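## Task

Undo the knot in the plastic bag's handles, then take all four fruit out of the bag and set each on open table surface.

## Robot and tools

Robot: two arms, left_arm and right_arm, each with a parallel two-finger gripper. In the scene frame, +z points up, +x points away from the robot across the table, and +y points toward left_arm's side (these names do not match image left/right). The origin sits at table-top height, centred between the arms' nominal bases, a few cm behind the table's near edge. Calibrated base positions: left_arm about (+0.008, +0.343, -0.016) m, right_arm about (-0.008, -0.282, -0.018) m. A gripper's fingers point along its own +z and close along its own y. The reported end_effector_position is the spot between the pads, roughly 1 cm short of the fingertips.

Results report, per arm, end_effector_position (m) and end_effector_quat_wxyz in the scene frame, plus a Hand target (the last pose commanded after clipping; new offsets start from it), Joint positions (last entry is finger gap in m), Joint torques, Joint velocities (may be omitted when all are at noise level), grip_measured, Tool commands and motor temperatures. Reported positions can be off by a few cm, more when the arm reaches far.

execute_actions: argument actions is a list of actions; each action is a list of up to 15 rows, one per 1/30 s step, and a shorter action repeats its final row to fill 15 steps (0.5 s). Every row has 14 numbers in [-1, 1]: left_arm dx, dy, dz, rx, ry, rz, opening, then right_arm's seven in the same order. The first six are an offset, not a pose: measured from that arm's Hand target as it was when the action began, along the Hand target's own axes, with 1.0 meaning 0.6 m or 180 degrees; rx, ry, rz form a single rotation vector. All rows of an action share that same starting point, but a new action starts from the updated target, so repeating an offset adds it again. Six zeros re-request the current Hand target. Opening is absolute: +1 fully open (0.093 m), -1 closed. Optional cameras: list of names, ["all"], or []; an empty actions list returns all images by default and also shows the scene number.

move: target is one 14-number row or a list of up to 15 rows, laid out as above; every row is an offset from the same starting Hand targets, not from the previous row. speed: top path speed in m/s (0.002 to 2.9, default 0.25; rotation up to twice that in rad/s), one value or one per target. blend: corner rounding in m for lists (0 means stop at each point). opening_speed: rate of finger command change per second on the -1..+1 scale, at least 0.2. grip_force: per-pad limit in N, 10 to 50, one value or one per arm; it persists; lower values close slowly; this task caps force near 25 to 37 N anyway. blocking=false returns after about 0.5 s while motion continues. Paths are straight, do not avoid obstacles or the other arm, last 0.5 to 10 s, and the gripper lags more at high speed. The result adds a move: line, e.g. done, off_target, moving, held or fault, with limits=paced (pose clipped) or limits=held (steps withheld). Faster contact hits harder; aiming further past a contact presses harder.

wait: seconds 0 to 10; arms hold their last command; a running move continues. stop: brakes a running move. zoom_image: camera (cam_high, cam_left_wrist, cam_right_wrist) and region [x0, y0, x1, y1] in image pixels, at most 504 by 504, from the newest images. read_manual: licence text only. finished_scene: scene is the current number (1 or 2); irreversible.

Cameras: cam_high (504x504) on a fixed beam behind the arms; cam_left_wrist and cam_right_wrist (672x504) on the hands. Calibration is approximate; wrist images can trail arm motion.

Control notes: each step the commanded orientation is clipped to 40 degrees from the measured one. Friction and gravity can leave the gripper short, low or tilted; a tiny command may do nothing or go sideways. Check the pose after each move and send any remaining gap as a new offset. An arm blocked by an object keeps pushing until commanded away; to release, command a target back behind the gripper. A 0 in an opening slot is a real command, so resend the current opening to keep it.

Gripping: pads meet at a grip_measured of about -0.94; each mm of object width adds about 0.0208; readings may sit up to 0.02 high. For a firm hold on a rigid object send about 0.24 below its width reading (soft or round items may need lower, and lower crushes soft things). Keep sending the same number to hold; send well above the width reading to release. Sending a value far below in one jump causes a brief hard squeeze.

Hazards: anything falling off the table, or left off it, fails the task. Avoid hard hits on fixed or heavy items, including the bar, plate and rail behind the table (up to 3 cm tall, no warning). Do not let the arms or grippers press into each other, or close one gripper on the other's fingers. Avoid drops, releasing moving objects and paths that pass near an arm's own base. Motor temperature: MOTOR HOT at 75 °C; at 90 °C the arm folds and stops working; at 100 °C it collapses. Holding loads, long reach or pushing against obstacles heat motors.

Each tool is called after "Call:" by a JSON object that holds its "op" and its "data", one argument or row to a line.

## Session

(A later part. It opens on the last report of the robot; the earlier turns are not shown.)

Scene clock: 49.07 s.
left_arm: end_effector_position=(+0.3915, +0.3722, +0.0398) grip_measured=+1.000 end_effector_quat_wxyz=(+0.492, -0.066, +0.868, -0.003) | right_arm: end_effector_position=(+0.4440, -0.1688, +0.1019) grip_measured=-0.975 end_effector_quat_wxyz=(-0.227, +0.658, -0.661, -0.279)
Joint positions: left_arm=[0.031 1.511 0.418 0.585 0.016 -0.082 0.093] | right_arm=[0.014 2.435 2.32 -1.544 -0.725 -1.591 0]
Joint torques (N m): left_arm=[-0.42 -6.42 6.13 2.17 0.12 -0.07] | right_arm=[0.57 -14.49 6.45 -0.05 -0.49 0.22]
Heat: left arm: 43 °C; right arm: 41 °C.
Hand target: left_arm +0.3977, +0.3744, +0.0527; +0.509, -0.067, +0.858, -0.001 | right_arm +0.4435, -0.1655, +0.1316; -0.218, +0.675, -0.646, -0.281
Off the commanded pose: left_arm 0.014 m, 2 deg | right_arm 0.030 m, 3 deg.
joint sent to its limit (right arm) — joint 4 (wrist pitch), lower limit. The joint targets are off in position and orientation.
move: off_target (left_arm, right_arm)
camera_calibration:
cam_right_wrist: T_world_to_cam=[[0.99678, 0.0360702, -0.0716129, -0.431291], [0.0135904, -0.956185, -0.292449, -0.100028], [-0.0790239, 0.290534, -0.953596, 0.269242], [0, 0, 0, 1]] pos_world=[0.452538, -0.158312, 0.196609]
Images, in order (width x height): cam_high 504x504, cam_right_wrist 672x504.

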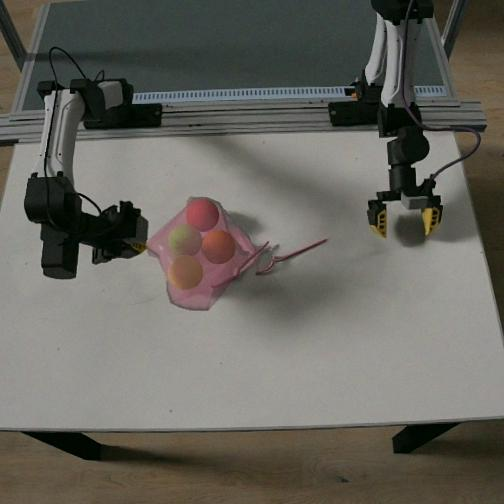

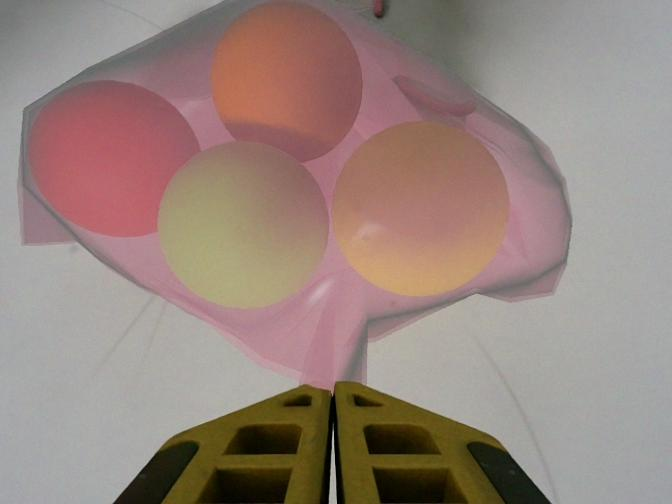

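Call:
{"op": "move", "data": {
  "target": [0,0,0,0,0,0,1,-0.30,-0.0075,-0.115,0,-0.12,0,-1],
  "cameras": ["cam_high","cam_right_wrist"],
  "speed": 0.08
}}

Call:
{"op": "zoom_image", "data": {
  "camera": "cam_high",
  "region": [130, 130, 330, 330]
}}

Scene clock: 53.27 s.
left_arm: end_effector_position=(+0.3915, +0.3722, +0.0398) grip_measured=+1.000 end_effector_quat_wxyz=(+0.492, -0.066, +0.868, -0.003) | right_arm: end_effector_position=(+0.4509, -0.0822, +0.2988) grip_measured=-0.976 end_effector_quat_wxyz=(+0.411, -0.556, +0.620, +0.371)
Joint positions: left_arm=[0.031 1.511 0.418 0.585 0.016 -0.082 0.093] | right_arm=[0.117 2.412 2.842 -1.544 -1.117 -1.064 0]
Joint torques (N m): left_arm=[-0.49 -6.43 6.22 2.18 0.11 -0.09] | right_arm=[0.58 -8.2 5.81 1.41 -0.86 0.24]
Heat: left arm: 43 °C; right arm: 42 °C.
Hand target: left_arm +0.3977, +0.3744, +0.0527; +0.509, -0.067, +0.858, -0.001 | right_arm +0.4535, -0.0754, +0.3017; +0.335, -0.611, +0.594, +0.403
Off the commanded pose: left_arm 0.014 m, 2 deg | right_arm 0.008 m, 12 deg.
elbow stopped short (right arm): the move would have taken joint 3 (elbow) straighter than the controller allows.
move: off_target (left_arm, right_arm)
camera_calibration:
cam_right_wrist: T_world_to_cam=[[0.995725, -0.0923374, 0.00213848, -0.459321], [-0.0669424, -0.737442, -0.672085, 0.208006], [0.0636356, 0.669069, -0.740471, 0.335543], [0, 0, 0, 1]] pos_world=[0.449929, -0.113522, 0.38924]
Images, in order (width x height): cam_high 504x504, cam_right_wrist 672x504.

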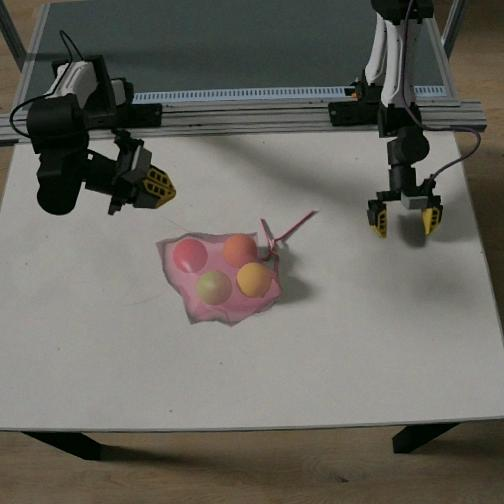

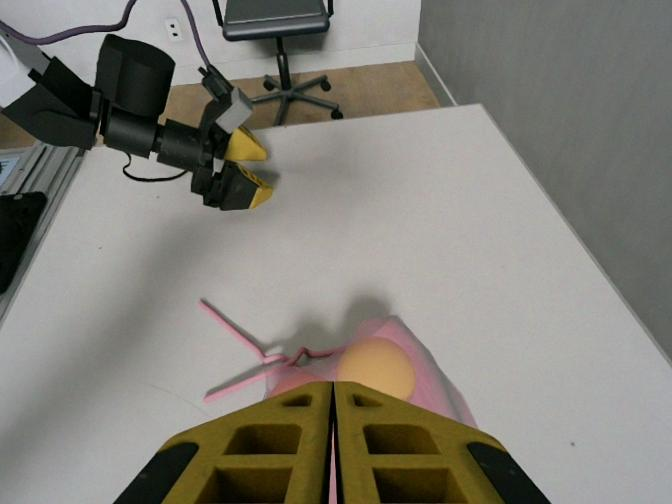

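Scaled by 2.520 from the camera's 504x504 image, which has a finer 720x720 frame.

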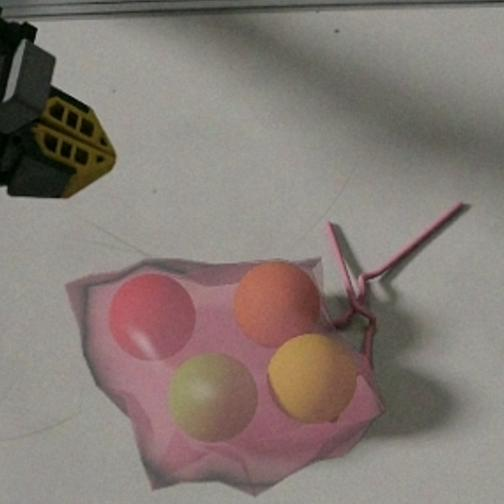

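Call:
{"op": "move", "data": {
  "target": [
    [-0.09,-0.2,-0.07,0.16,0.06,0.15,1,0,0,-0.2,0,0,0,-1],
    [-0.188,-0.459,-0.1,0.359,0.119,0.329,1,0,0,-0.2,0,0,0,-0.3]
  ],
  "cameras": ["all"],
  "blend": [0.05,0]
}}

Scene clock: 59.60 s.
left_arm: end_effector_position=(+0.4364, +0.1162, +0.1886) grip_measured=+1.000 end_effector_quat_wxyz=(+0.246, +0.599, +0.735, -0.202) | right_arm: end_effector_position=(+0.4765, -0.1850, +0.3191) grip_measured=-0.303 end_effector_quat_wxyz=(+0.475, -0.478, +0.645, +0.361)
Joint positions: left_arm=[-0.36 2.074 2.147 -1.259 0.551 0.964 0.093] | right_arm=[-0.115 2.401 2.842 -1.538 -1.231 -1.06 0.031]
Joint torques (N m): left_arm=[-0.88 -11.02 8.68 0.71 0.61 0.15] | right_arm=[-0.23 -13.9 5.68 1.4 -0.85 0.23]
Motor temperatures (°C): left_arm=[25 39 44 38 25 25 29] | right_arm=[25 45 38 36 27 24 26]
Heat: left arm: 44 °C; right arm: 45 °C.
Hand target: left_arm +0.4301, +0.1107, +0.1997; +0.250, +0.610, +0.722, -0.211 | right_arm +0.4647, -0.1819, +0.3560; +0.335, -0.611, +0.594, +0.403
Off the commanded pose: left_arm 0.014 m, 2 deg | right_arm 0.039 m, 23 deg.
elbow stopped short (right arm): the move would have taken joint 3 (elbow) straighter than the controller allows.
move: off_target (left_arm, right_arm); target 2's new opening was sent with right_arm's hand 0.039 m and 23 deg from that target
camera_calibration:
cam_left_wrist: T_world_to_cam=[[-0.97805, -0.208271, -0.00639875, 0.455001], [-0.203293, 0.960509, -0.189985, 0.0471359], [0.0457144, -0.184514, -0.981766, 0.268842], [0, 0, 0, 1]] pos_world=[0.442306, 0.0990941, 0.275806]
cam_right_wrist: T_world_to_cam=[[0.962666, -0.270646, -0.00498507, -0.509341], [-0.184158, -0.641316, -0.744849, 0.244445], [0.198393, 0.717959, -0.667215, 0.339082], [0, 0, 0, 1]] pos_world=[0.46807, -0.224532, 0.405776]

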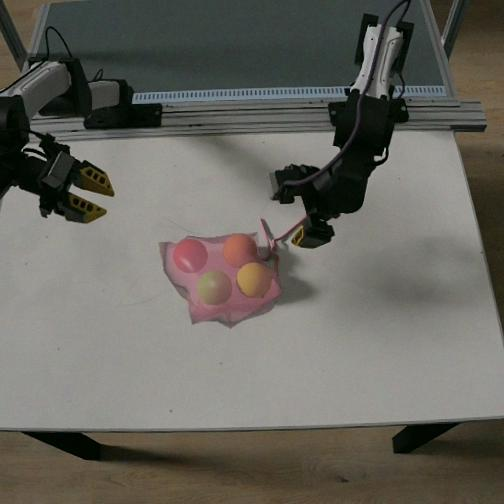

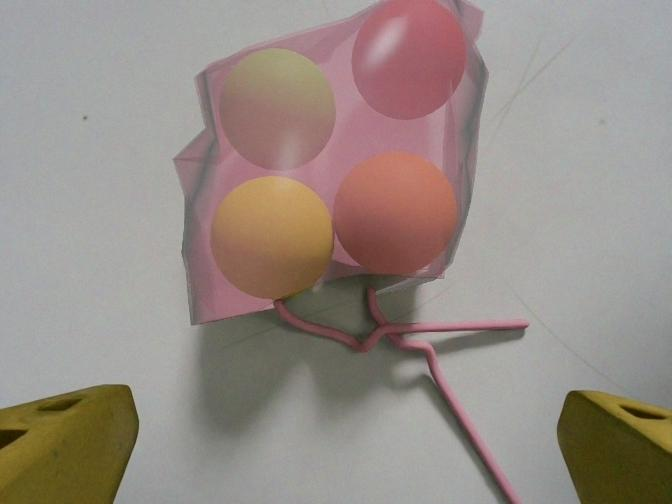

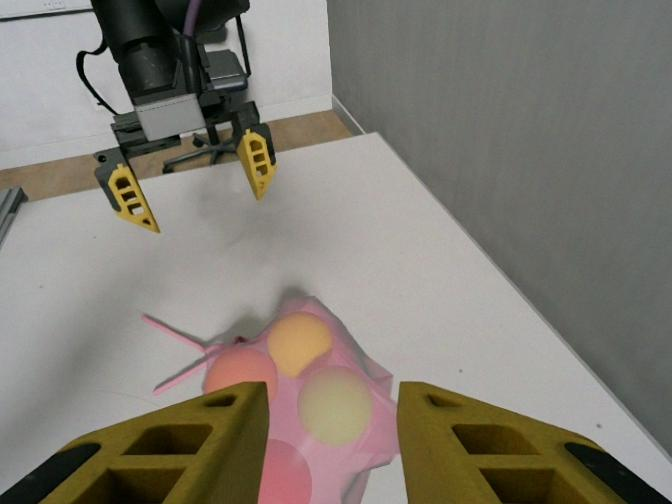

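Call:
{"op": "move", "data": {
  "target": [0.126,0.074,0.121,0,-0.136,0,0.8,0,0,0,0,0,0,-0.3],
  "cameras": ["cam_left_wrist"]
}}

Scene clock: 62.07 s.
left_arm: end_effector_position=(+0.4673, +0.1364, +0.0798) grip_measured=+0.802 end_effector_quat_wxyz=(+0.374, +0.551, +0.667, -0.334) | right_arm: end_effector_position=(+0.4765, -0.1850, +0.3191) grip_measured=-0.303 end_effector_quat_wxyz=(+0.475, -0.478, +0.645, +0.361)
Joint positions: left_arm=[-0.195 2.127 1.573 -0.518 0.981 0.989 0.084] | right_arm=[-0.115 2.401 2.842 -1.538 -1.231 -1.06 0.031]
Joint torques (N m): left_arm=[-0.47 -13.42 5.7 1.55 0.76 -0.35] | right_arm=[-0.35 -13.83 5.72 1.39 -0.84 0.23]
Heat: left arm: 44 °C; right arm: 46 °C.
Hand target: left_arm +0.4715, +0.1325, +0.0959; +0.397, +0.552, +0.652, -0.335 | right_arm +0.4647, -0.1819, +0.3560; +0.335, -0.611, +0.594, +0.403
Off the commanded pose: left_arm 0.017 m, 3 deg | right_arm 0.039 m, 23 deg.
elbow stopped short (right arm): the move would have taken joint 3 (elbow) straighter than the controller allows.
move: off_target (left_arm, right_arm)
camera_calibration:
cam_left_wrist: T_world_to_cam=[[-0.983232, -0.179974, 0.0293848, 0.484413], [-0.165445, 0.812614, -0.558826, 0.0452722], [0.0766957, -0.554317, -0.828764, 0.188116], [0, 0, 0, 1]] pos_world=[0.469353, 0.154669, 0.166969]
Images, in order (width x height): cam_left_wrist 672x504.

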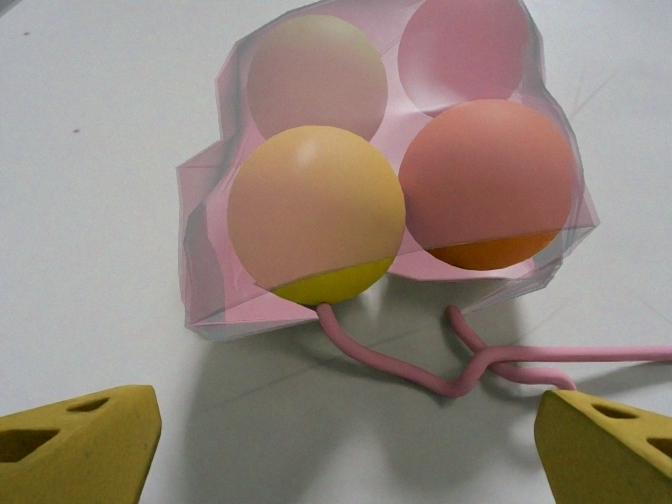

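Call:
{"op": "move", "data": {
  "target": [
    [-0.003,0.017,0.172,0,0,0,0.75,0,0,0,0,0,0,-0.3],
    [-0.003,0.017,0.172,0,0,0,0.1,0,0,0,0,0,0,-0.3]
  ],
  "cameras": ["cam_high","cam_left_wrist"],
  "speed": 0.08,
  "opening_speed": 0.6
}}

Scene clock: 67.03 s.
left_arm: end_effector_position=(+0.4825, +0.0506, +0.0340) grip_measured=+0.285 end_effector_quat_wxyz=(+0.369, +0.547, +0.664, -0.351) | right_arm: end_effector_position=(+0.4765, -0.1850, +0.3191) grip_measured=-0.303 end_effector_quat_wxyz=(+0.475, -0.478, +0.645, +0.361)
Joint positions: left_arm=[-0.365 2.308 1.644 -0.225 0.915 0.742 0.059] | right_arm=[-0.115 2.401 2.842 -1.538 -1.231 -1.06 0.031]
Joint torques (N m): left_arm=[-0.81 -13.11 8.83 1.89 0.33 -0.34] | right_arm=[-0.34 -13.81 5.79 1.39 -0.88 0.2]
Heat: left arm: 44 °C; right arm: 48 °C.
Hand target: left_arm +0.4970, +0.0430, +0.0500; +0.397, +0.551, +0.653, -0.335 | right_arm +0.4647, -0.1819, +0.3560; +0.335, -0.611, +0.594, +0.403
Off the commanded pose: left_arm 0.023 m, 4 deg | right_arm 0.039 m, 23 deg.
elbow stopped short (right arm): the move would have taken joint 3 (elbow) straighter than the controller allows.
move: off_target (left_arm, right_arm); target 2's new opening was sent with left_arm's hand 0.023 m and 4 deg from that target
camera_calibration:
cam_left_wrist: T_world_to_cam=[[-0.984436, -0.166086, 0.0574543, 0.484188], [-0.168818, 0.802815, -0.57183, 0.0945319], [0.0488476, -0.572629, -0.818358, 0.115393], [0, 0, 0, 1]] pos_world=[0.486974, 0.0706023, 0.12067]
Images, in order (width x height): cam_high 504x504, cam_left_wrist 672x504.

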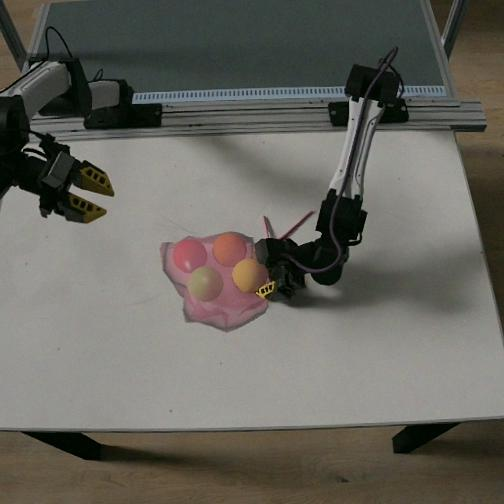

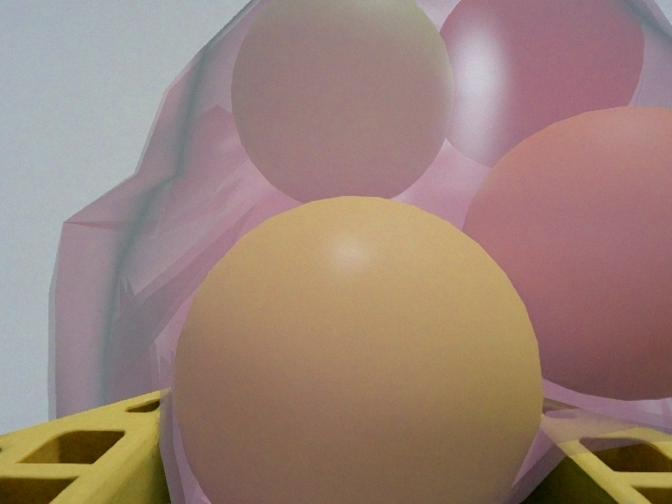

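Call:
{"op": "move", "data": {
  "target": [0.003,0.027,-0.184,0,0,0,0.05,0,0,0,0,0,0,-0.3],
  "cameras": ["cam_high","cam_left_wrist"],
  "speed": 0.08
}}

Scene clock: 69.57 s.
left_arm: end_effector_position=(+0.4941, +0.1444, +0.0596) grip_measured=+0.285 end_effector_quat_wxyz=(+0.369, +0.539, +0.678, -0.339) | right_arm: end_effector_position=(+0.4765, -0.1850, +0.3191) grip_measured=-0.303 end_effector_quat_wxyz=(+0.475, -0.478, +0.645, +0.361)
Joint positions: left_arm=[-0.17 2.252 1.704 -0.55 0.989 0.988 0.059] | right_arm=[-0.115 2.401 2.842 -1.538 -1.231 -1.06 0.031]
Joint torques (N m): left_arm=[-0.17 -17.74 8.79 0.82 0.87 0.18] | right_arm=[-0.24 -13.89 5.67 1.37 -0.9 0.26]
Heat: left arm: 44 °C; right arm: 48 °C.
Hand target: left_arm +0.4964, +0.1432, +0.0992; +0.397, +0.551, +0.653, -0.335 | right_arm +0.4647, -0.1819, +0.3560; +0.335, -0.611, +0.594, +0.403
Off the commanded pose: left_arm 0.040 m, 5 deg | right_arm 0.039 m, 23 deg.
elbow stopped short (right arm): the move would have taken joint 3 (elbow) straighter than the controller allows.
move: off_target (left_arm, right_arm)
camera_calibration:
cam_left_wrist: T_world_to_cam=[[-0.977912, -0.200912, 0.0576424, 0.511551], [-0.198593, 0.807098, -0.556015, 0.0489213], [0.0651872, -0.555181, -0.829171, 0.179522], [0, 0, 0, 1]] pos_world=[0.498265, 0.16296, 0.146569]
Images, in order (width x height): cam_high 504x504, cam_left_wrist 672x504.

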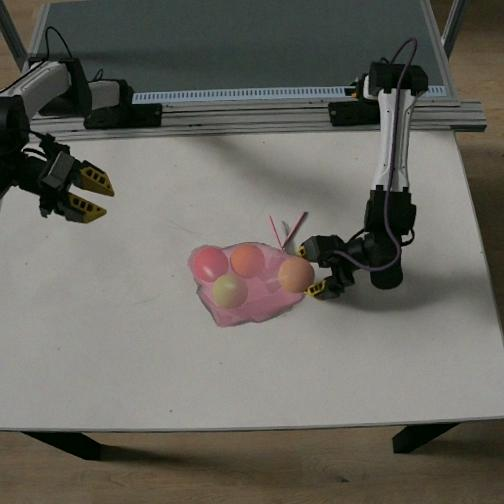

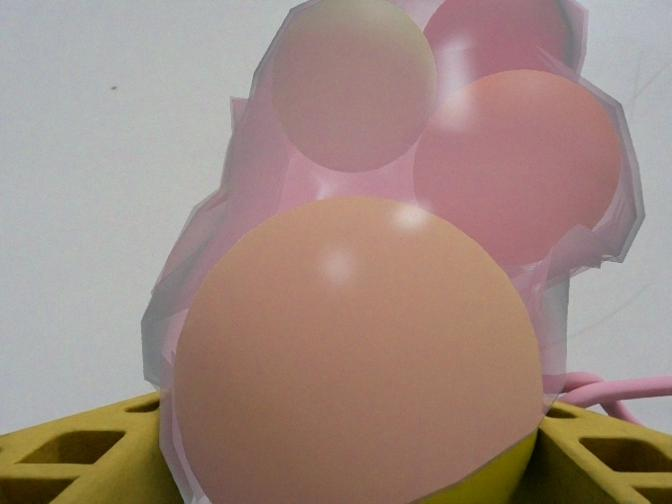

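Call:
{"op": "move", "data": {
  "target": [
    [0.035,0.0,0.02,0,0,0,0.05,0,0,0,0,0,0,-0.3],
    [0.035,0,0.02,0,0,0,0.8,0,0,0,0,0,0,-0.3],
    [0.035,0,-0.14,0,0,0,0.8,0,0,0,0,0,0,-0.3]
  ],
  "cameras": ["all"],
  "speed": 0.1,
  "opening_speed": 0.7
}}

Call:
{"op": "zoom_image", "data": {
  "camera": "cam_high",
  "region": [150, 180, 350, 380]
}}

Scene clock: 75.03 s.
left_arm: end_effector_position=(+0.4812, +0.2258, +0.0925) grip_measured=+0.798 end_effector_quat_wxyz=(+0.376, +0.543, +0.669, -0.340) | right_arm: end_effector_position=(+0.4765, -0.1850, +0.3191) grip_measured=-0.303 end_effector_quat_wxyz=(+0.475, -0.478, +0.645, +0.361)
Joint positions: left_arm=[0.013 2.231 1.817 -0.966 1.065 1.338 0.083] | right_arm=[-0.115 2.401 2.842 -1.538 -1.231 -1.06 0.031]
Joint torques (N m): left_arm=[-0.05 -15.28 8.28 0.31 0.87 0.11] | right_arm=[-0.31 -13.81 5.72 1.39 -0.89 0.21]
Motor temperatures (°C): left_arm=[25 44 44 37 25 25 29] | right_arm=[25 50 39 37 27 24 26]
Heat: left arm: 44 °C; right arm: 50 °C.
Hand target: left_arm +0.4824, +0.2263, +0.1191; +0.397, +0.551, +0.653, -0.335 | right_arm +0.4647, -0.1819, +0.3560; +0.335, -0.611, +0.594, +0.403
Off the commanded pose: left_arm 0.027 m, 3 deg | right_arm 0.039 m, 23 deg.
elbow stopped short (right arm): the move would have taken joint 3 (elbow) straighter than the controller allows.
move: off_target (left_arm, right_arm); target 2's new opening was sent with left_arm's hand 0.020 m and 5 deg from that target
camera_calibration:
cam_left_wrist: T_world_to_cam=[[-0.981119, -0.188769, 0.0420876, 0.513545], [-0.178814, 0.802452, -0.569295, -0.00821283], [0.0736919, -0.566072, -0.821055, 0.250481], [0, 0, 0, 1]] pos_world=[0.483922, 0.245322, 0.179369]
cam_right_wrist: T_world_to_cam=[[0.962666, -0.270646, -0.00498507, -0.509341], [-0.184158, -0.641316, -0.744849, 0.244445], [0.198393, 0.717959, -0.667215, 0.339082], [0, 0, 0, 1]] pos_world=[0.46807, -0.224532, 0.405776]

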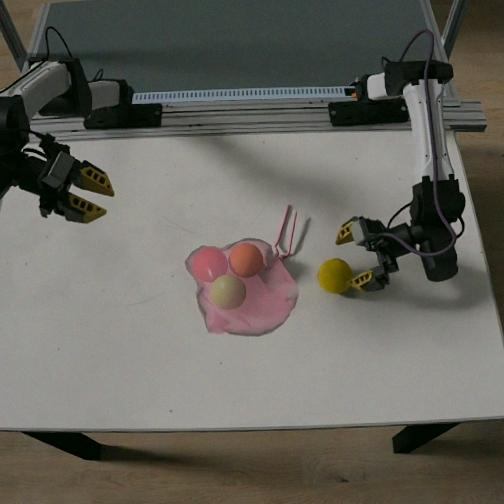

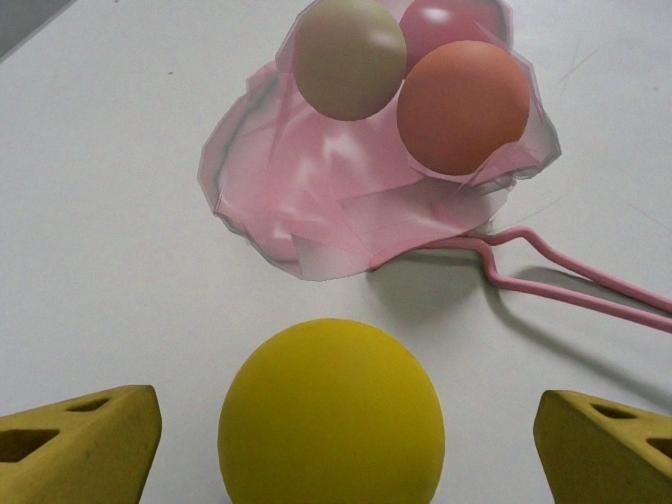

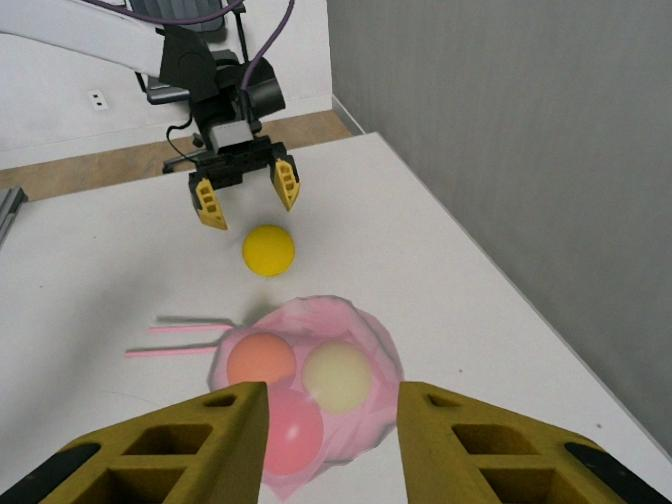

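Scaled by 2.520 from the camera's 504x504 image, which has a finer 720x720 frame.

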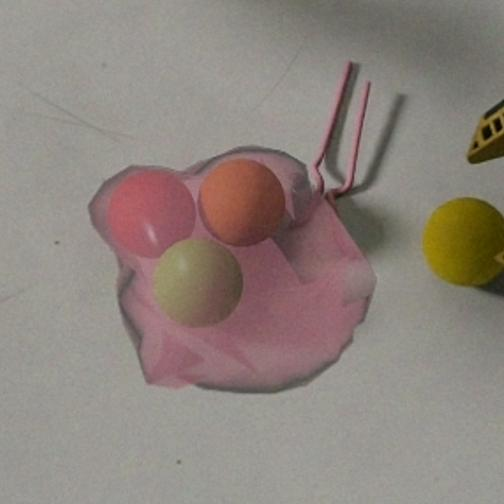

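Call:
{"op": "move", "data": {
  "target": [
    [0.07,0.002,0.057,0,0,0,0.8,0,0,0,0,0,0,-0.3],
    [0.07,0.002,0.057,0,0,0,0.1,0,0,0,0,0,0,-0.3],
    [0.134,0.092,-0.178,0,0,0,0.1,0,0,0,0,0,0,-0.3],
    [0.178,0.092,-0.155,0,0,0,0.1,0,0,0,0,0,0,-0.3],
    [0.178,0.092,-0.155,0,0,0,0.8,0,0,0,0,0,0,-0.3],
    [0.15,0.092,-0.35,0,0,0,0.8,0,0,0,0,0,0,-0.3]
  ],
  "cameras": ["all"],
  "speed": 0.13,
  "opening_speed": 0.8
}}

Scene clock: 84.10 s.
left_arm: end_effector_position=(+0.5019, +0.4584, +0.1059) grip_measured=+0.798 end_effector_quat_wxyz=(+0.449, +0.492, +0.706, -0.239) | right_arm: end_effector_position=(+0.4765, -0.1850, +0.3191) grip_measured=-0.303 end_effector_quat_wxyz=(+0.475, -0.478, +0.645, +0.361)
Joint positions: left_arm=[0.48 2.582 2.489 -1.565 1.085 1.822 0.083] | right_arm=[-0.115 2.401 2.842 -1.538 -1.231 -1.06 0.031]
Joint torques (N m): left_arm=[-0.12 -19.22 6.32 -0.07 0.62 -0.26] | right_arm=[-0.34 -13.75 5.75 1.37 -0.86 0.22]
Heat: left arm: 47 °C; right arm: 53 °C.
Hand target: left_arm +0.4988, +0.4602, +0.1358; +0.397, +0.551, +0.653, -0.335 | right_arm +0.4647, -0.1819, +0.3560; +0.335, -0.611, +0.594, +0.403
Off the commanded pose: left_arm 0.030 m, 16 deg | right_arm 0.039 m, 23 deg.
elbow stopped short (right arm): the move would have taken joint 3 (elbow) straighter than the controller allows.
joint sent to its limit (left arm) — joint 4 (wrist pitch), lower limit. The joint targets are off in position and orientation.
move: off_target (left_arm, right_arm); target 5's new opening was sent with left_arm's hand 0.009 m and 3 deg from that target
camera_calibration:
cam_left_wrist: T_world_to_cam=[[-0.905119, -0.410946, -0.10901, 0.656941], [-0.282591, 0.77306, -0.567908, -0.118105], [0.31765, -0.48322, -0.815841, 0.230641], [0, 0, 0, 1]] pos_world=[0.487971, 0.472719, 0.192706]
cam_right_wrist: T_world_to_cam=[[0.962666, -0.270646, -0.00498507, -0.509341], [-0.184158, -0.641316, -0.744849, 0.244445], [0.198393, 0.717959, -0.667215, 0.339082], [0, 0, 0, 1]] pos_world=[0.46807, -0.224532, 0.405776]

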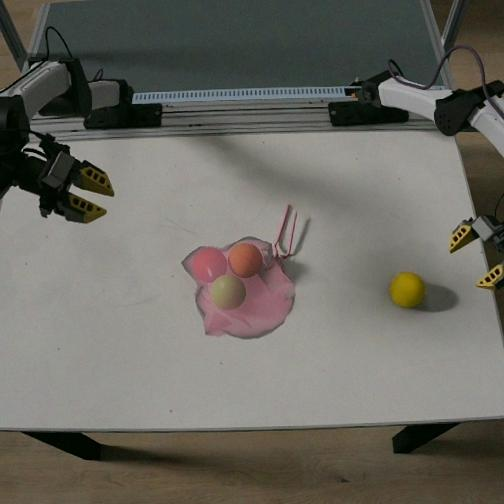

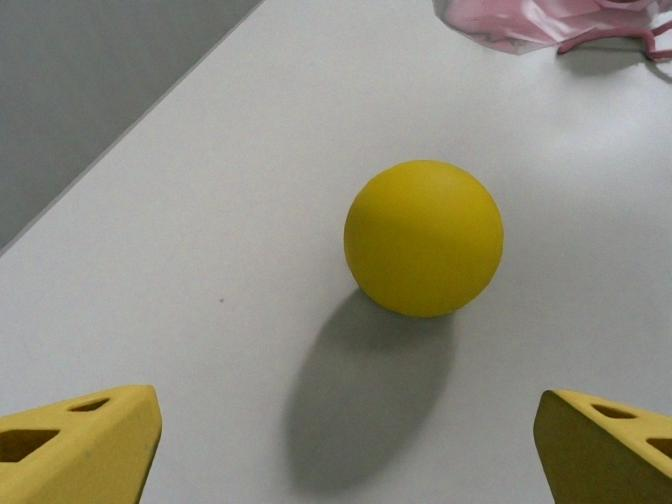

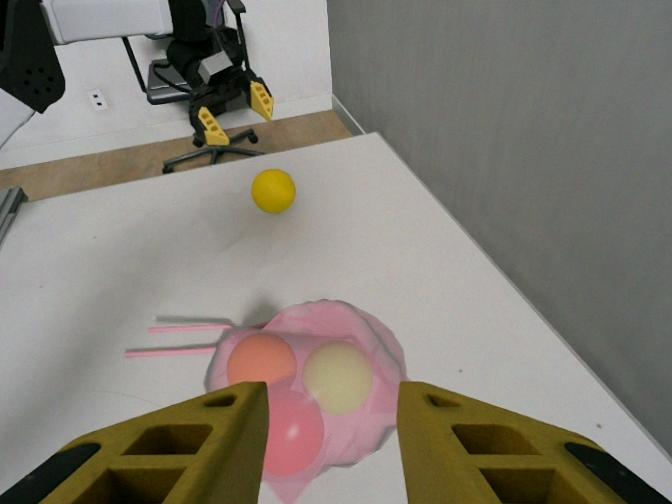

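Call:
{"op": "move", "data": {
  "target": [
    [-0.25,-0.085,0.099,0,0,0,0.8,0.06,0.12,0,0,0,0,-0.3],
    [-0.191,-0.187,0.489,0,0,0,0.8,0.135,0.248,-0.005,0,0,0,-0.3]
  ],
  "cameras": ["cam_left_wrist"],
  "blend": [0.04,0]
}}

Scene clock: 88.07 s.
left_arm: end_effector_position=(+0.4340, +0.1347, +0.0818) grip_measured=+0.798 end_effector_quat_wxyz=(+0.371, +0.543, +0.662, -0.358) | right_arm: end_effector_position=(+0.3234, -0.2323, +0.2907) grip_measured=-0.303 end_effector_quat_wxyz=(+0.461, -0.509, +0.666, +0.292)
Joint positions: left_arm=[-0.201 2.03 1.409 -0.458 1.022 0.968 0.083] | right_arm=[-0.308 1.675 1.734 -1.55 -1.144 -1.57 0.031]
Joint torques (N m): left_arm=[-0.72 -15.08 5.63 1.52 0.39 -0.31] | right_arm=[-0.24 -8.08 4.23 0.32 -0.42 0.01]
Motor temperatures (°C): left_arm=[25 49 44 35 25 25 29] | right_arm=[25 52 38 36 27 24 26]
Heat: left arm: 49 °C; right arm: 52 °C.
Hand target: left_arm +0.4404, +0.1326, +0.1026; +0.397, +0.551, +0.653, -0.335 | right_arm +0.3145, -0.2319, +0.2955; +0.335, -0.611, +0.594, +0.403
Off the commanded pose: left_arm 0.022 m, 4 deg | right_arm 0.010 m, 24 deg.
elbow stopped short (right arm): the move would have taken joint 3 (elbow) straighter than the controller allows.
joint sent to its limit (right arm) — joint 4 (wrist pitch), lower limit. The joint targets are off in position and orientation.
move: off_target (left_arm, right_arm)
camera_calibration:
cam_left_wrist: T_world_to_cam=[[-0.984152, -0.164478, 0.0662695, 0.446527], [-0.171934, 0.793623, -0.583611, 0.0497134], [0.043398, -0.585756, -0.809325, 0.208384], [0, 0, 0, 1]] pos_world=[0.438955, 0.156052, 0.168072]
Images, in order (width x height): cam_left_wrist 672x504.

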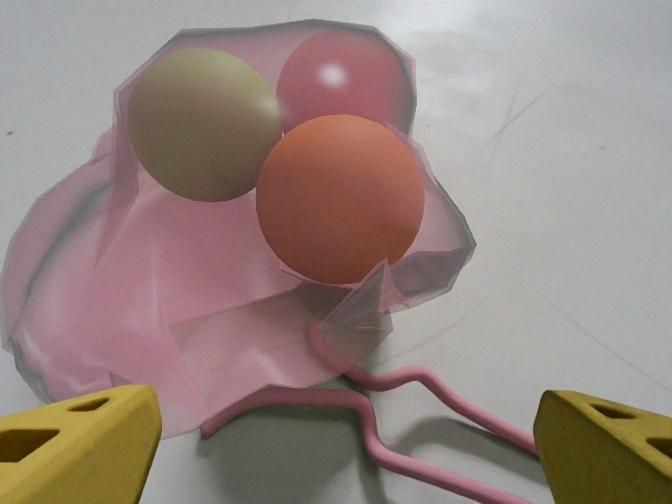

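Call:
{"op": "move", "data": {
  "target": [
    [-0.012,-0.006,0.195,0,0,0,0.78,0,0,0,0,0,0,-0.3],
    [-0.012,-0.006,0.195,0,0,0,0.1,0,0,0,0,0,0,-0.3],
    [-0.009,0.021,0.011,0,0,0,0.05,0,0,0,0,0,0,-0.3],
    [0.026,0.021,0.025,0,0,0,0.05,0,0,0,0,0,0,-0.3]
  ],
  "cameras": ["all"],
  "speed": 0.1,
  "opening_speed": 0.7
}}

Scene clock: 96.40 s.
left_arm: end_effector_position=(+0.4503, +0.1310, +0.0656) grip_measured=+0.377 end_effector_quat_wxyz=(+0.369, +0.540, +0.677, -0.337) | right_arm: end_effector_position=(+0.3234, -0.2323, +0.2907) grip_measured=-0.303 end_effector_quat_wxyz=(+0.461, -0.509, +0.666, +0.292)
Joint positions: left_arm=[-0.215 2.081 1.435 -0.393 0.965 0.92 0.063] | right_arm=[-0.308 1.675 1.734 -1.55 -1.144 -1.57 0.031]
Joint torques (N m): left_arm=[0.18 -12.72 5.76 1.51 0.82 0.17] | right_arm=[-0.42 -7.8 4.11 0.37 -0.37 0.02]
Heat: left arm: 50 °C; right arm: 49 °C.
Hand target: left_arm +0.4539, +0.1286, +0.0819; +0.397, +0.551, +0.653, -0.335 | right_arm +0.3145, -0.2319, +0.2955; +0.335, -0.611, +0.594, +0.403
Off the commanded pose: left_arm 0.017 m, 4 deg | right_arm 0.010 m, 24 deg.
joint sent to its limit (right arm) — joint 4 (wrist pitch), lower limit. The joint targets are off in position and orientation.
move: off_target (left_arm, right_arm); target 2's new opening was sent with left_arm's hand 0.023 m and 4 deg from that target; target 3's new opening was sent with left_arm's hand 0.036 m and 4 deg from that target
camera_calibration:
cam_left_wrist: T_world_to_cam=[[-0.97803, -0.20149, 0.0534796, 0.46613], [-0.19685, 0.808183, -0.555059, 0.053429], [0.0686174, -0.553391, -0.83009, 0.178222], [0, 0, 0, 1]] pos_world=[0.454177, 0.149367, 0.152669]
cam_right_wrist: T_world_to_cam=[[0.950773, -0.29786, 0.085499, -0.403665], [-0.172643, -0.738249, -0.652061, 0.111552], [0.257342, 0.605201, -0.75333, 0.364329], [0, 0, 0, 1]] pos_world=[0.309295, -0.258375, 0.381712]

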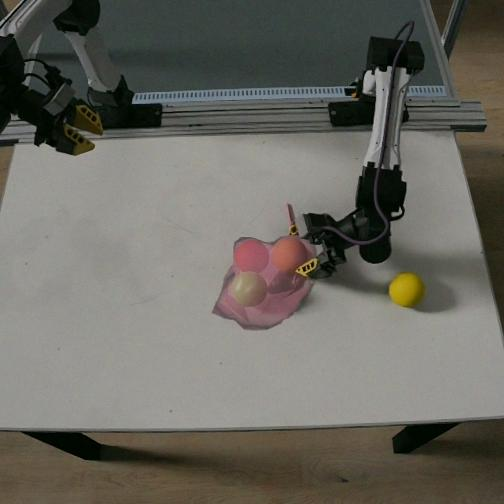

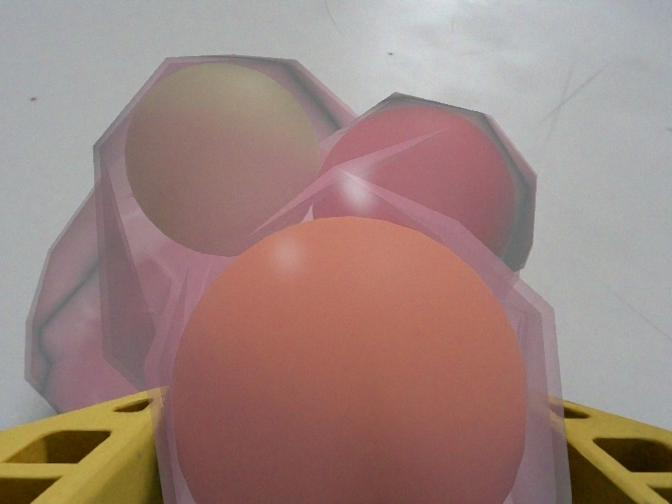

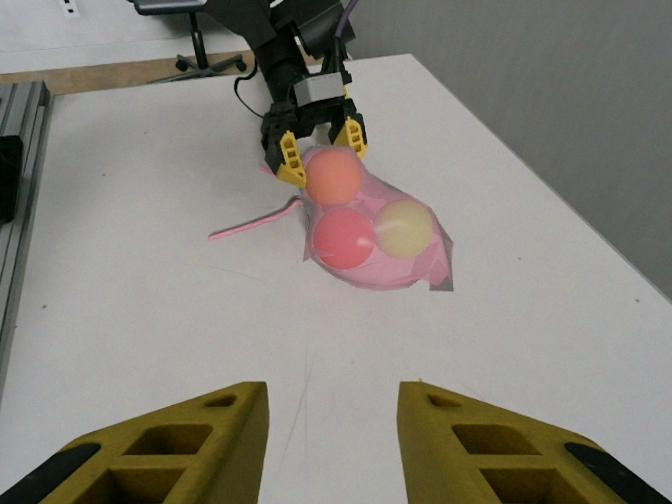

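Call:
{"op": "move", "data": {
  "target": [
    [0.035,0.0,0.02,0,0,0,0.05,0,0,0,0,0,0,-0.3],
    [0.035,0,0.02,0,0,0,0.8,0,0,0,0,0,0,-0.3],
    [0.035,0,-0.14,0,0,0,0.8,0,0,0,0,0,0,-0.3]
  ],
  "cameras": ["all"],
  "speed": 0.1,
  "opening_speed": 0.7
}}

Scene clock: 101.97 s.
left_arm: end_effector_position=(+0.4371, +0.2114, +0.0759) grip_measured=+0.798 end_effector_quat_wxyz=(+0.376, +0.543, +0.670, -0.340) | right_arm: end_effector_position=(+0.3234, -0.2323, +0.2907) grip_measured=-0.303 end_effector_quat_wxyz=(+0.461, -0.509, +0.666, +0.292)
Joint positions: left_arm=[-0.017 2.065 1.477 -0.74 1.057 1.278 0.083] | right_arm=[-0.308 1.675 1.734 -1.55 -1.144 -1.57 0.031]
Joint torques (N m): left_arm=[-0.23 -13.93 8.05 0.37 0.81 0.17] | right_arm=[-0.28 -7.72 4.25 0.35 -0.4 0.02]
Motor temperatures (°C): left_arm=[25 50 44 36 25 25 29] | right_arm=[25 47 38 35 27 24 26]
Heat: left arm: 50 °C; right arm: 47 °C.
Hand target: left_arm +0.4398, +0.2117, +0.1019; +0.397, +0.551, +0.653, -0.335 | right_arm +0.3145, -0.2319, +0.2955; +0.335, -0.611, +0.594, +0.403
Off the commanded pose: left_arm 0.026 m, 3 deg | right_arm 0.010 m, 24 deg.
joint sent to its limit (right arm) — joint 4 (wrist pitch), lower limit. The joint targets are off in position and orientation.
move: off_target (left_arm, right_arm); target 2's new opening was sent with left_arm's hand 0.014 m and 4 deg from that target
camera_calibration:
cam_left_wrist: T_world_to_cam=[[-0.980861, -0.189859, 0.0431805, 0.468294], [-0.180395, 0.80268, -0.568474, -0.0133888], [0.0732698, -0.565384, -0.821567, 0.231998], [0, 0, 0, 1]] pos_world=[0.439918, 0.230824, 0.162769]
cam_right_wrist: T_world_to_cam=[[0.950773, -0.29786, 0.085499, -0.403665], [-0.172643, -0.738249, -0.652061, 0.111552], [0.257342, 0.605201, -0.75333, 0.364329], [0, 0, 0, 1]] pos_world=[0.309295, -0.258375, 0.381712]

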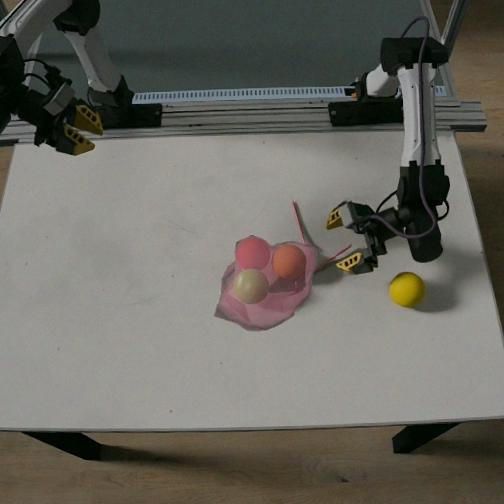

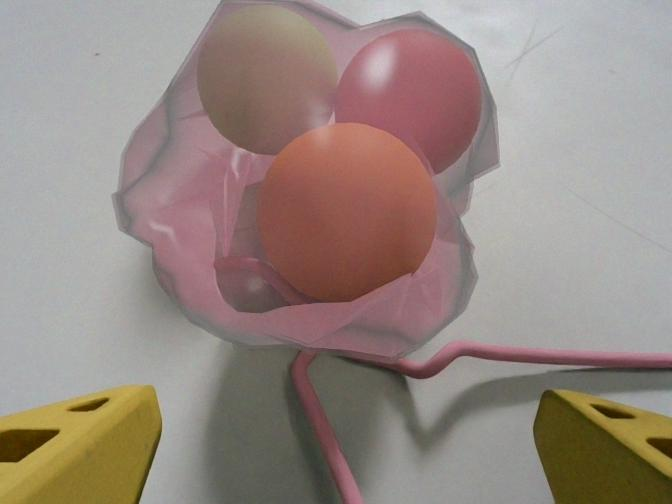

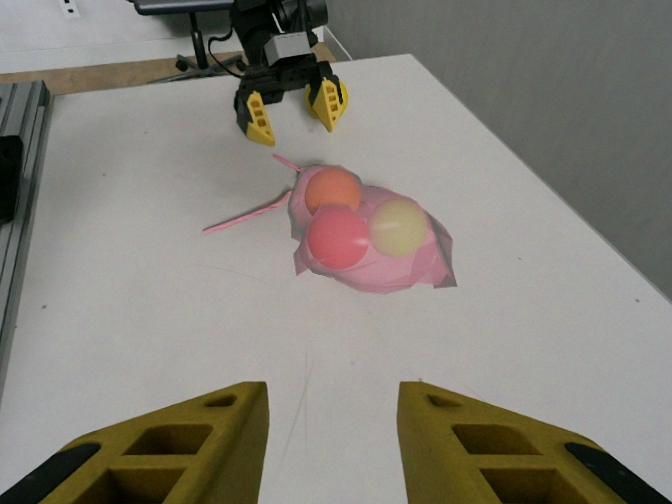

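Call:
{"op": "move", "data": {
  "target": [
    [-0.008,-0.003,0.168,0,0,0,0.78,0,0,0,0,0,0,-0.3],
    [-0.008,-0.003,0.168,0,0,0,0.1,0,0,0,0,0,0,-0.3],
    [-0.049,0.024,-0.041,0,0,0,0.05,0,0,0,0,0,0,-0.3]
  ],
  "cameras": ["all"],
  "speed": 0.12,
  "opening_speed": 0.8
}}

Scene clock: 109.73 s.
left_arm: end_effector_position=(+0.4515, +0.2216, +0.1214) grip_measured=+0.052 end_effector_quat_wxyz=(+0.382, +0.547, +0.665, -0.335) | right_arm: end_effector_position=(+0.3234, -0.2323, +0.2907) grip_measured=-0.303 end_effector_quat_wxyz=(+0.461, -0.509, +0.666, +0.292)
Joint positions: left_arm=[0.008 2.073 1.676 -0.957 1.064 1.33 0.048] | right_arm=[-0.308 1.675 1.734 -1.55 -1.144 -1.57 0.031]
Joint torques (N m): left_arm=[-0.14 -12.15 8.39 0.34 0.82 0.17] | right_arm=[-0.24 -7.92 4.21 0.33 -0.36 0.07]
Heat: left arm: 50 °C; right arm: 45 °C.
Hand target: left_arm +0.4526, +0.2223, +0.1393; +0.397, +0.552, +0.652, -0.335 | right_arm +0.3145, -0.2319, +0.2955; +0.335, -0.611, +0.594, +0.403
Off the commanded pose: left_arm 0.018 m, 2 deg | right_arm 0.010 m, 24 deg.
joint sent to its limit (right arm) — joint 4 (wrist pitch), lower limit. The joint targets are off in position and orientation.
move: off_target (left_arm, right_arm); target 3's new opening was sent with left_arm's hand 0.018 m and 2 deg from that target
camera_calibration:
cam_left_wrist: T_world_to_cam=[[-0.98185, -0.188137, 0.0239602, 0.484837], [-0.167816, 0.802962, -0.571917, 0.00146659], [0.0883598, -0.565558, -0.819961, 0.267145], [0, 0, 0, 1]] pos_world=[0.452679, 0.241124, 0.20827]
cam_right_wrist: T_world_to_cam=[[0.950773, -0.29786, 0.085499, -0.403665], [-0.172643, -0.738249, -0.652061, 0.111552], [0.257342, 0.605201, -0.75333, 0.364329], [0, 0, 0, 1]] pos_world=[0.309295, -0.258375, 0.381712]

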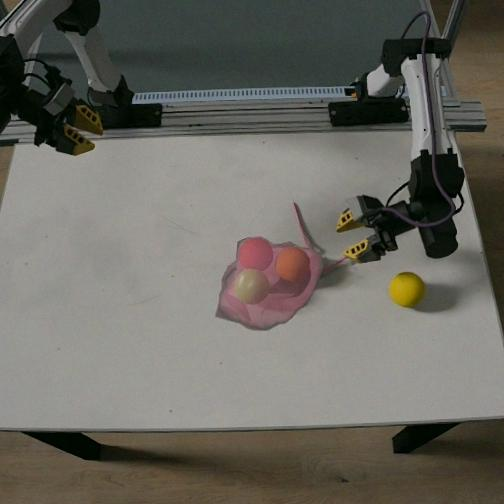

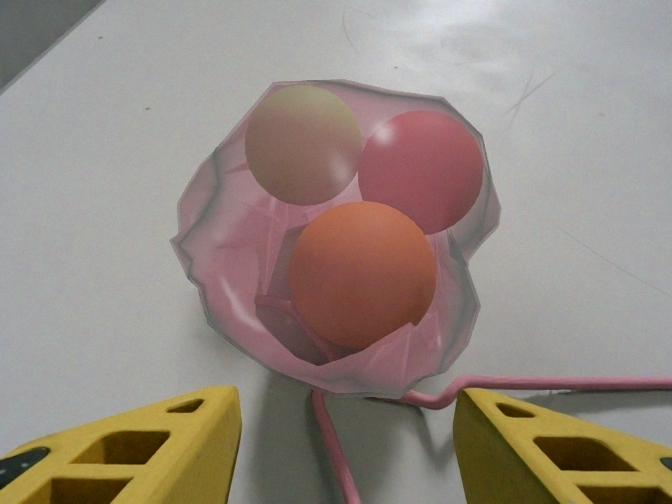

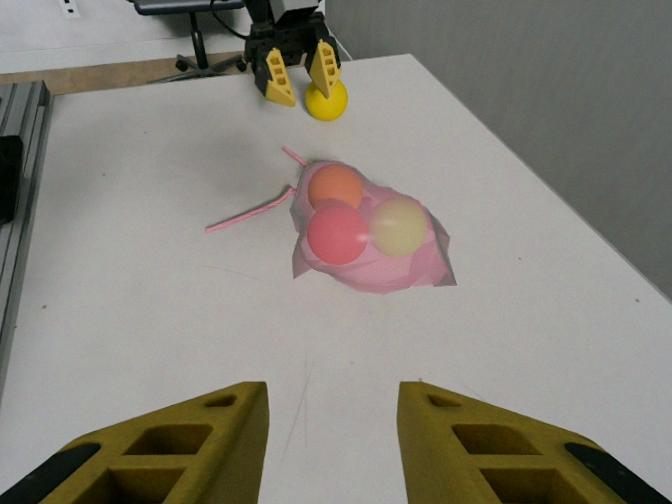

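Call:
{"op": "move", "data": {
  "target": [
    [0.053,-0.015,0.214,0,0,0,0.8,0,0,0,0,0,0,-0.3],
    [0.053,-0.015,0.214,0,0,0,0.1,0,0,0,0,0,0,-0.3]
  ],
  "cameras": ["cam_left_wrist"],
  "speed": 0.12,
  "opening_speed": 0.8
}}

Scene clock: 114.43 s.
left_arm: end_effector_position=(+0.4538, +0.1253, +0.0476) grip_measured=+0.401 end_effector_quat_wxyz=(+0.385, +0.549, +0.655, -0.349) | right_arm: end_effector_position=(+0.3234, -0.2323, +0.2907) grip_measured=-0.303 end_effector_quat_wxyz=(+0.461, -0.509, +0.666, +0.292)
Joint positions: left_arm=[-0.216 2.142 1.423 -0.3 1.012 0.943 0.064] | right_arm=[-0.308 1.675 1.734 -1.55 -1.144 -1.57 0.031]
Joint torques (N m): left_arm=[-0.68 -11.73 5.45 1.65 0.35 -0.32] | right_arm=[-0.25 -7.82 4.19 0.35 -0.37 0.03]
Heat: left arm: 50 °C; right arm: 45 °C.
Hand target: left_arm +0.4604, +0.1228, +0.0520; +0.397, +0.551, +0.653, -0.335 | right_arm +0.3145, -0.2319, +0.2955; +0.335, -0.611, +0.594, +0.403
Off the commanded pose: left_arm 0.008 m, 2 deg | right_arm 0.010 m, 24 deg.
joint sent to its limit (right arm) — joint 4 (wrist pitch), lower limit. The joint targets are off in position and orientation.
move: off_target (right_arm)
camera_calibration:
cam_left_wrist: T_world_to_cam=[[-0.98579, -0.165271, 0.0300637, 0.469375], [-0.150694, 0.790971, -0.593006, 0.0317363], [0.0742274, -0.58911, -0.804637, 0.160525], [0, 0, 0, 1]] pos_world=[0.455572, 0.147039, 0.133873]
Images, in order (width x height): cam_left_wrist 672x504.

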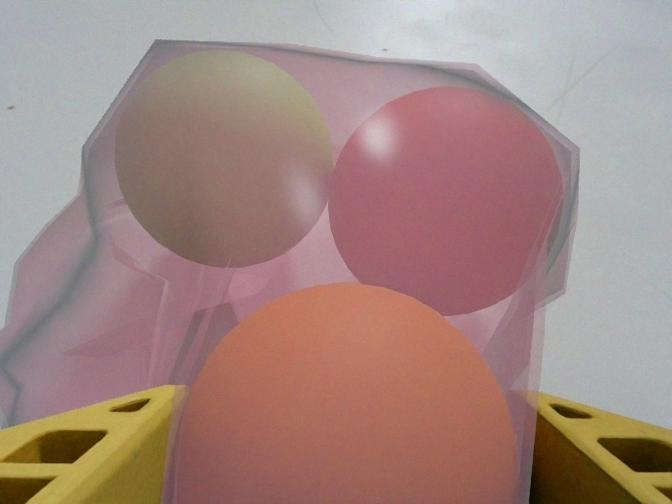

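Call:
{"op": "move", "data": {
  "target": [-0.041,0.027,-0.207,0,0,0,0.05,0,0,0,0,0,0,-0.3],
  "cameras": ["all"],
  "speed": 0.1
}}

Scene clock: 117.57 s.
left_arm: end_effector_position=(+0.4581, +0.2227, +0.1063) grip_measured=+0.401 end_effector_quat_wxyz=(+0.375, +0.545, +0.670, -0.337) | right_arm: end_effector_position=(+0.3234, -0.2323, +0.2907) grip_measured=-0.303 end_effector_quat_wxyz=(+0.461, -0.509, +0.666, +0.292)
Joint positions: left_arm=[0.008 2.119 1.693 -0.943 1.057 1.33 0.064] | right_arm=[-0.308 1.675 1.734 -1.55 -1.144 -1.57 0.031]
Joint torques (N m): left_arm=[-0.27 -13.65 8.58 0.37 0.89 0.15] | right_arm=[-0.25 -7.86 4.14 0.31 -0.39 0.01]
Heat: left arm: 51 °C; right arm: 44 °C.
Hand target: left_arm +0.4598, +0.2231, +0.1310; +0.397, +0.552, +0.653, -0.335 | right_arm +0.3145, -0.2319, +0.2955; +0.335, -0.611, +0.594, +0.403
Off the commanded pose: left_arm 0.025 m, 3 deg | right_arm 0.010 m, 24 deg.
joint sent to its limit (right arm) — joint 4 (wrist pitch), lower limit. The joint targets are off in position and orientation.
move: off_target (left_arm, right_arm)
camera_calibration:
cam_left_wrist: T_world_to_cam=[[-0.981161, -0.189498, 0.0375946, 0.4904], [-0.177352, 0.806327, -0.564254, -0.00419574], [0.0766117, -0.560292, -0.824745, 0.259563], [0, 0, 0, 1]] pos_world=[0.460532, 0.241744, 0.193269]
cam_right_wrist: T_world_to_cam=[[0.950773, -0.29786, 0.085499, -0.403665], [-0.172643, -0.738249, -0.652061, 0.111552], [0.257342, 0.605201, -0.75333, 0.364329], [0, 0, 0, 1]] pos_world=[0.309295, -0.258375, 0.381712]

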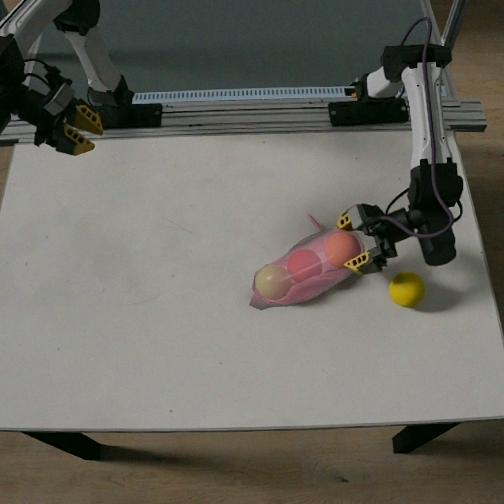

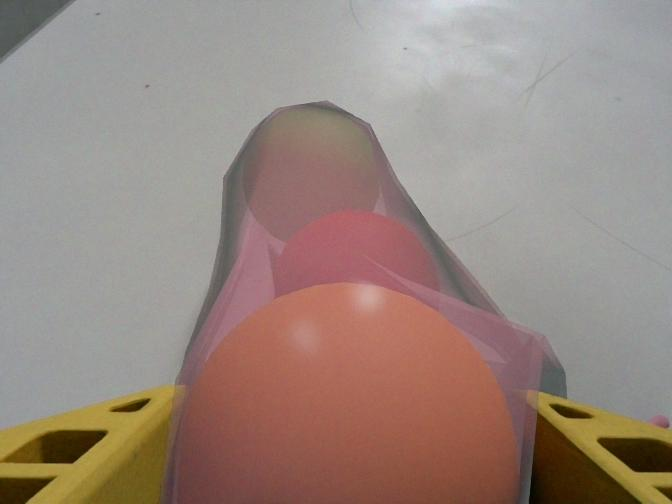

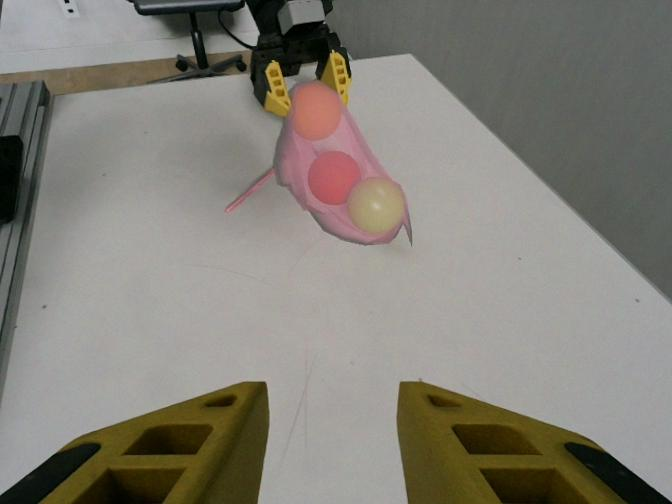

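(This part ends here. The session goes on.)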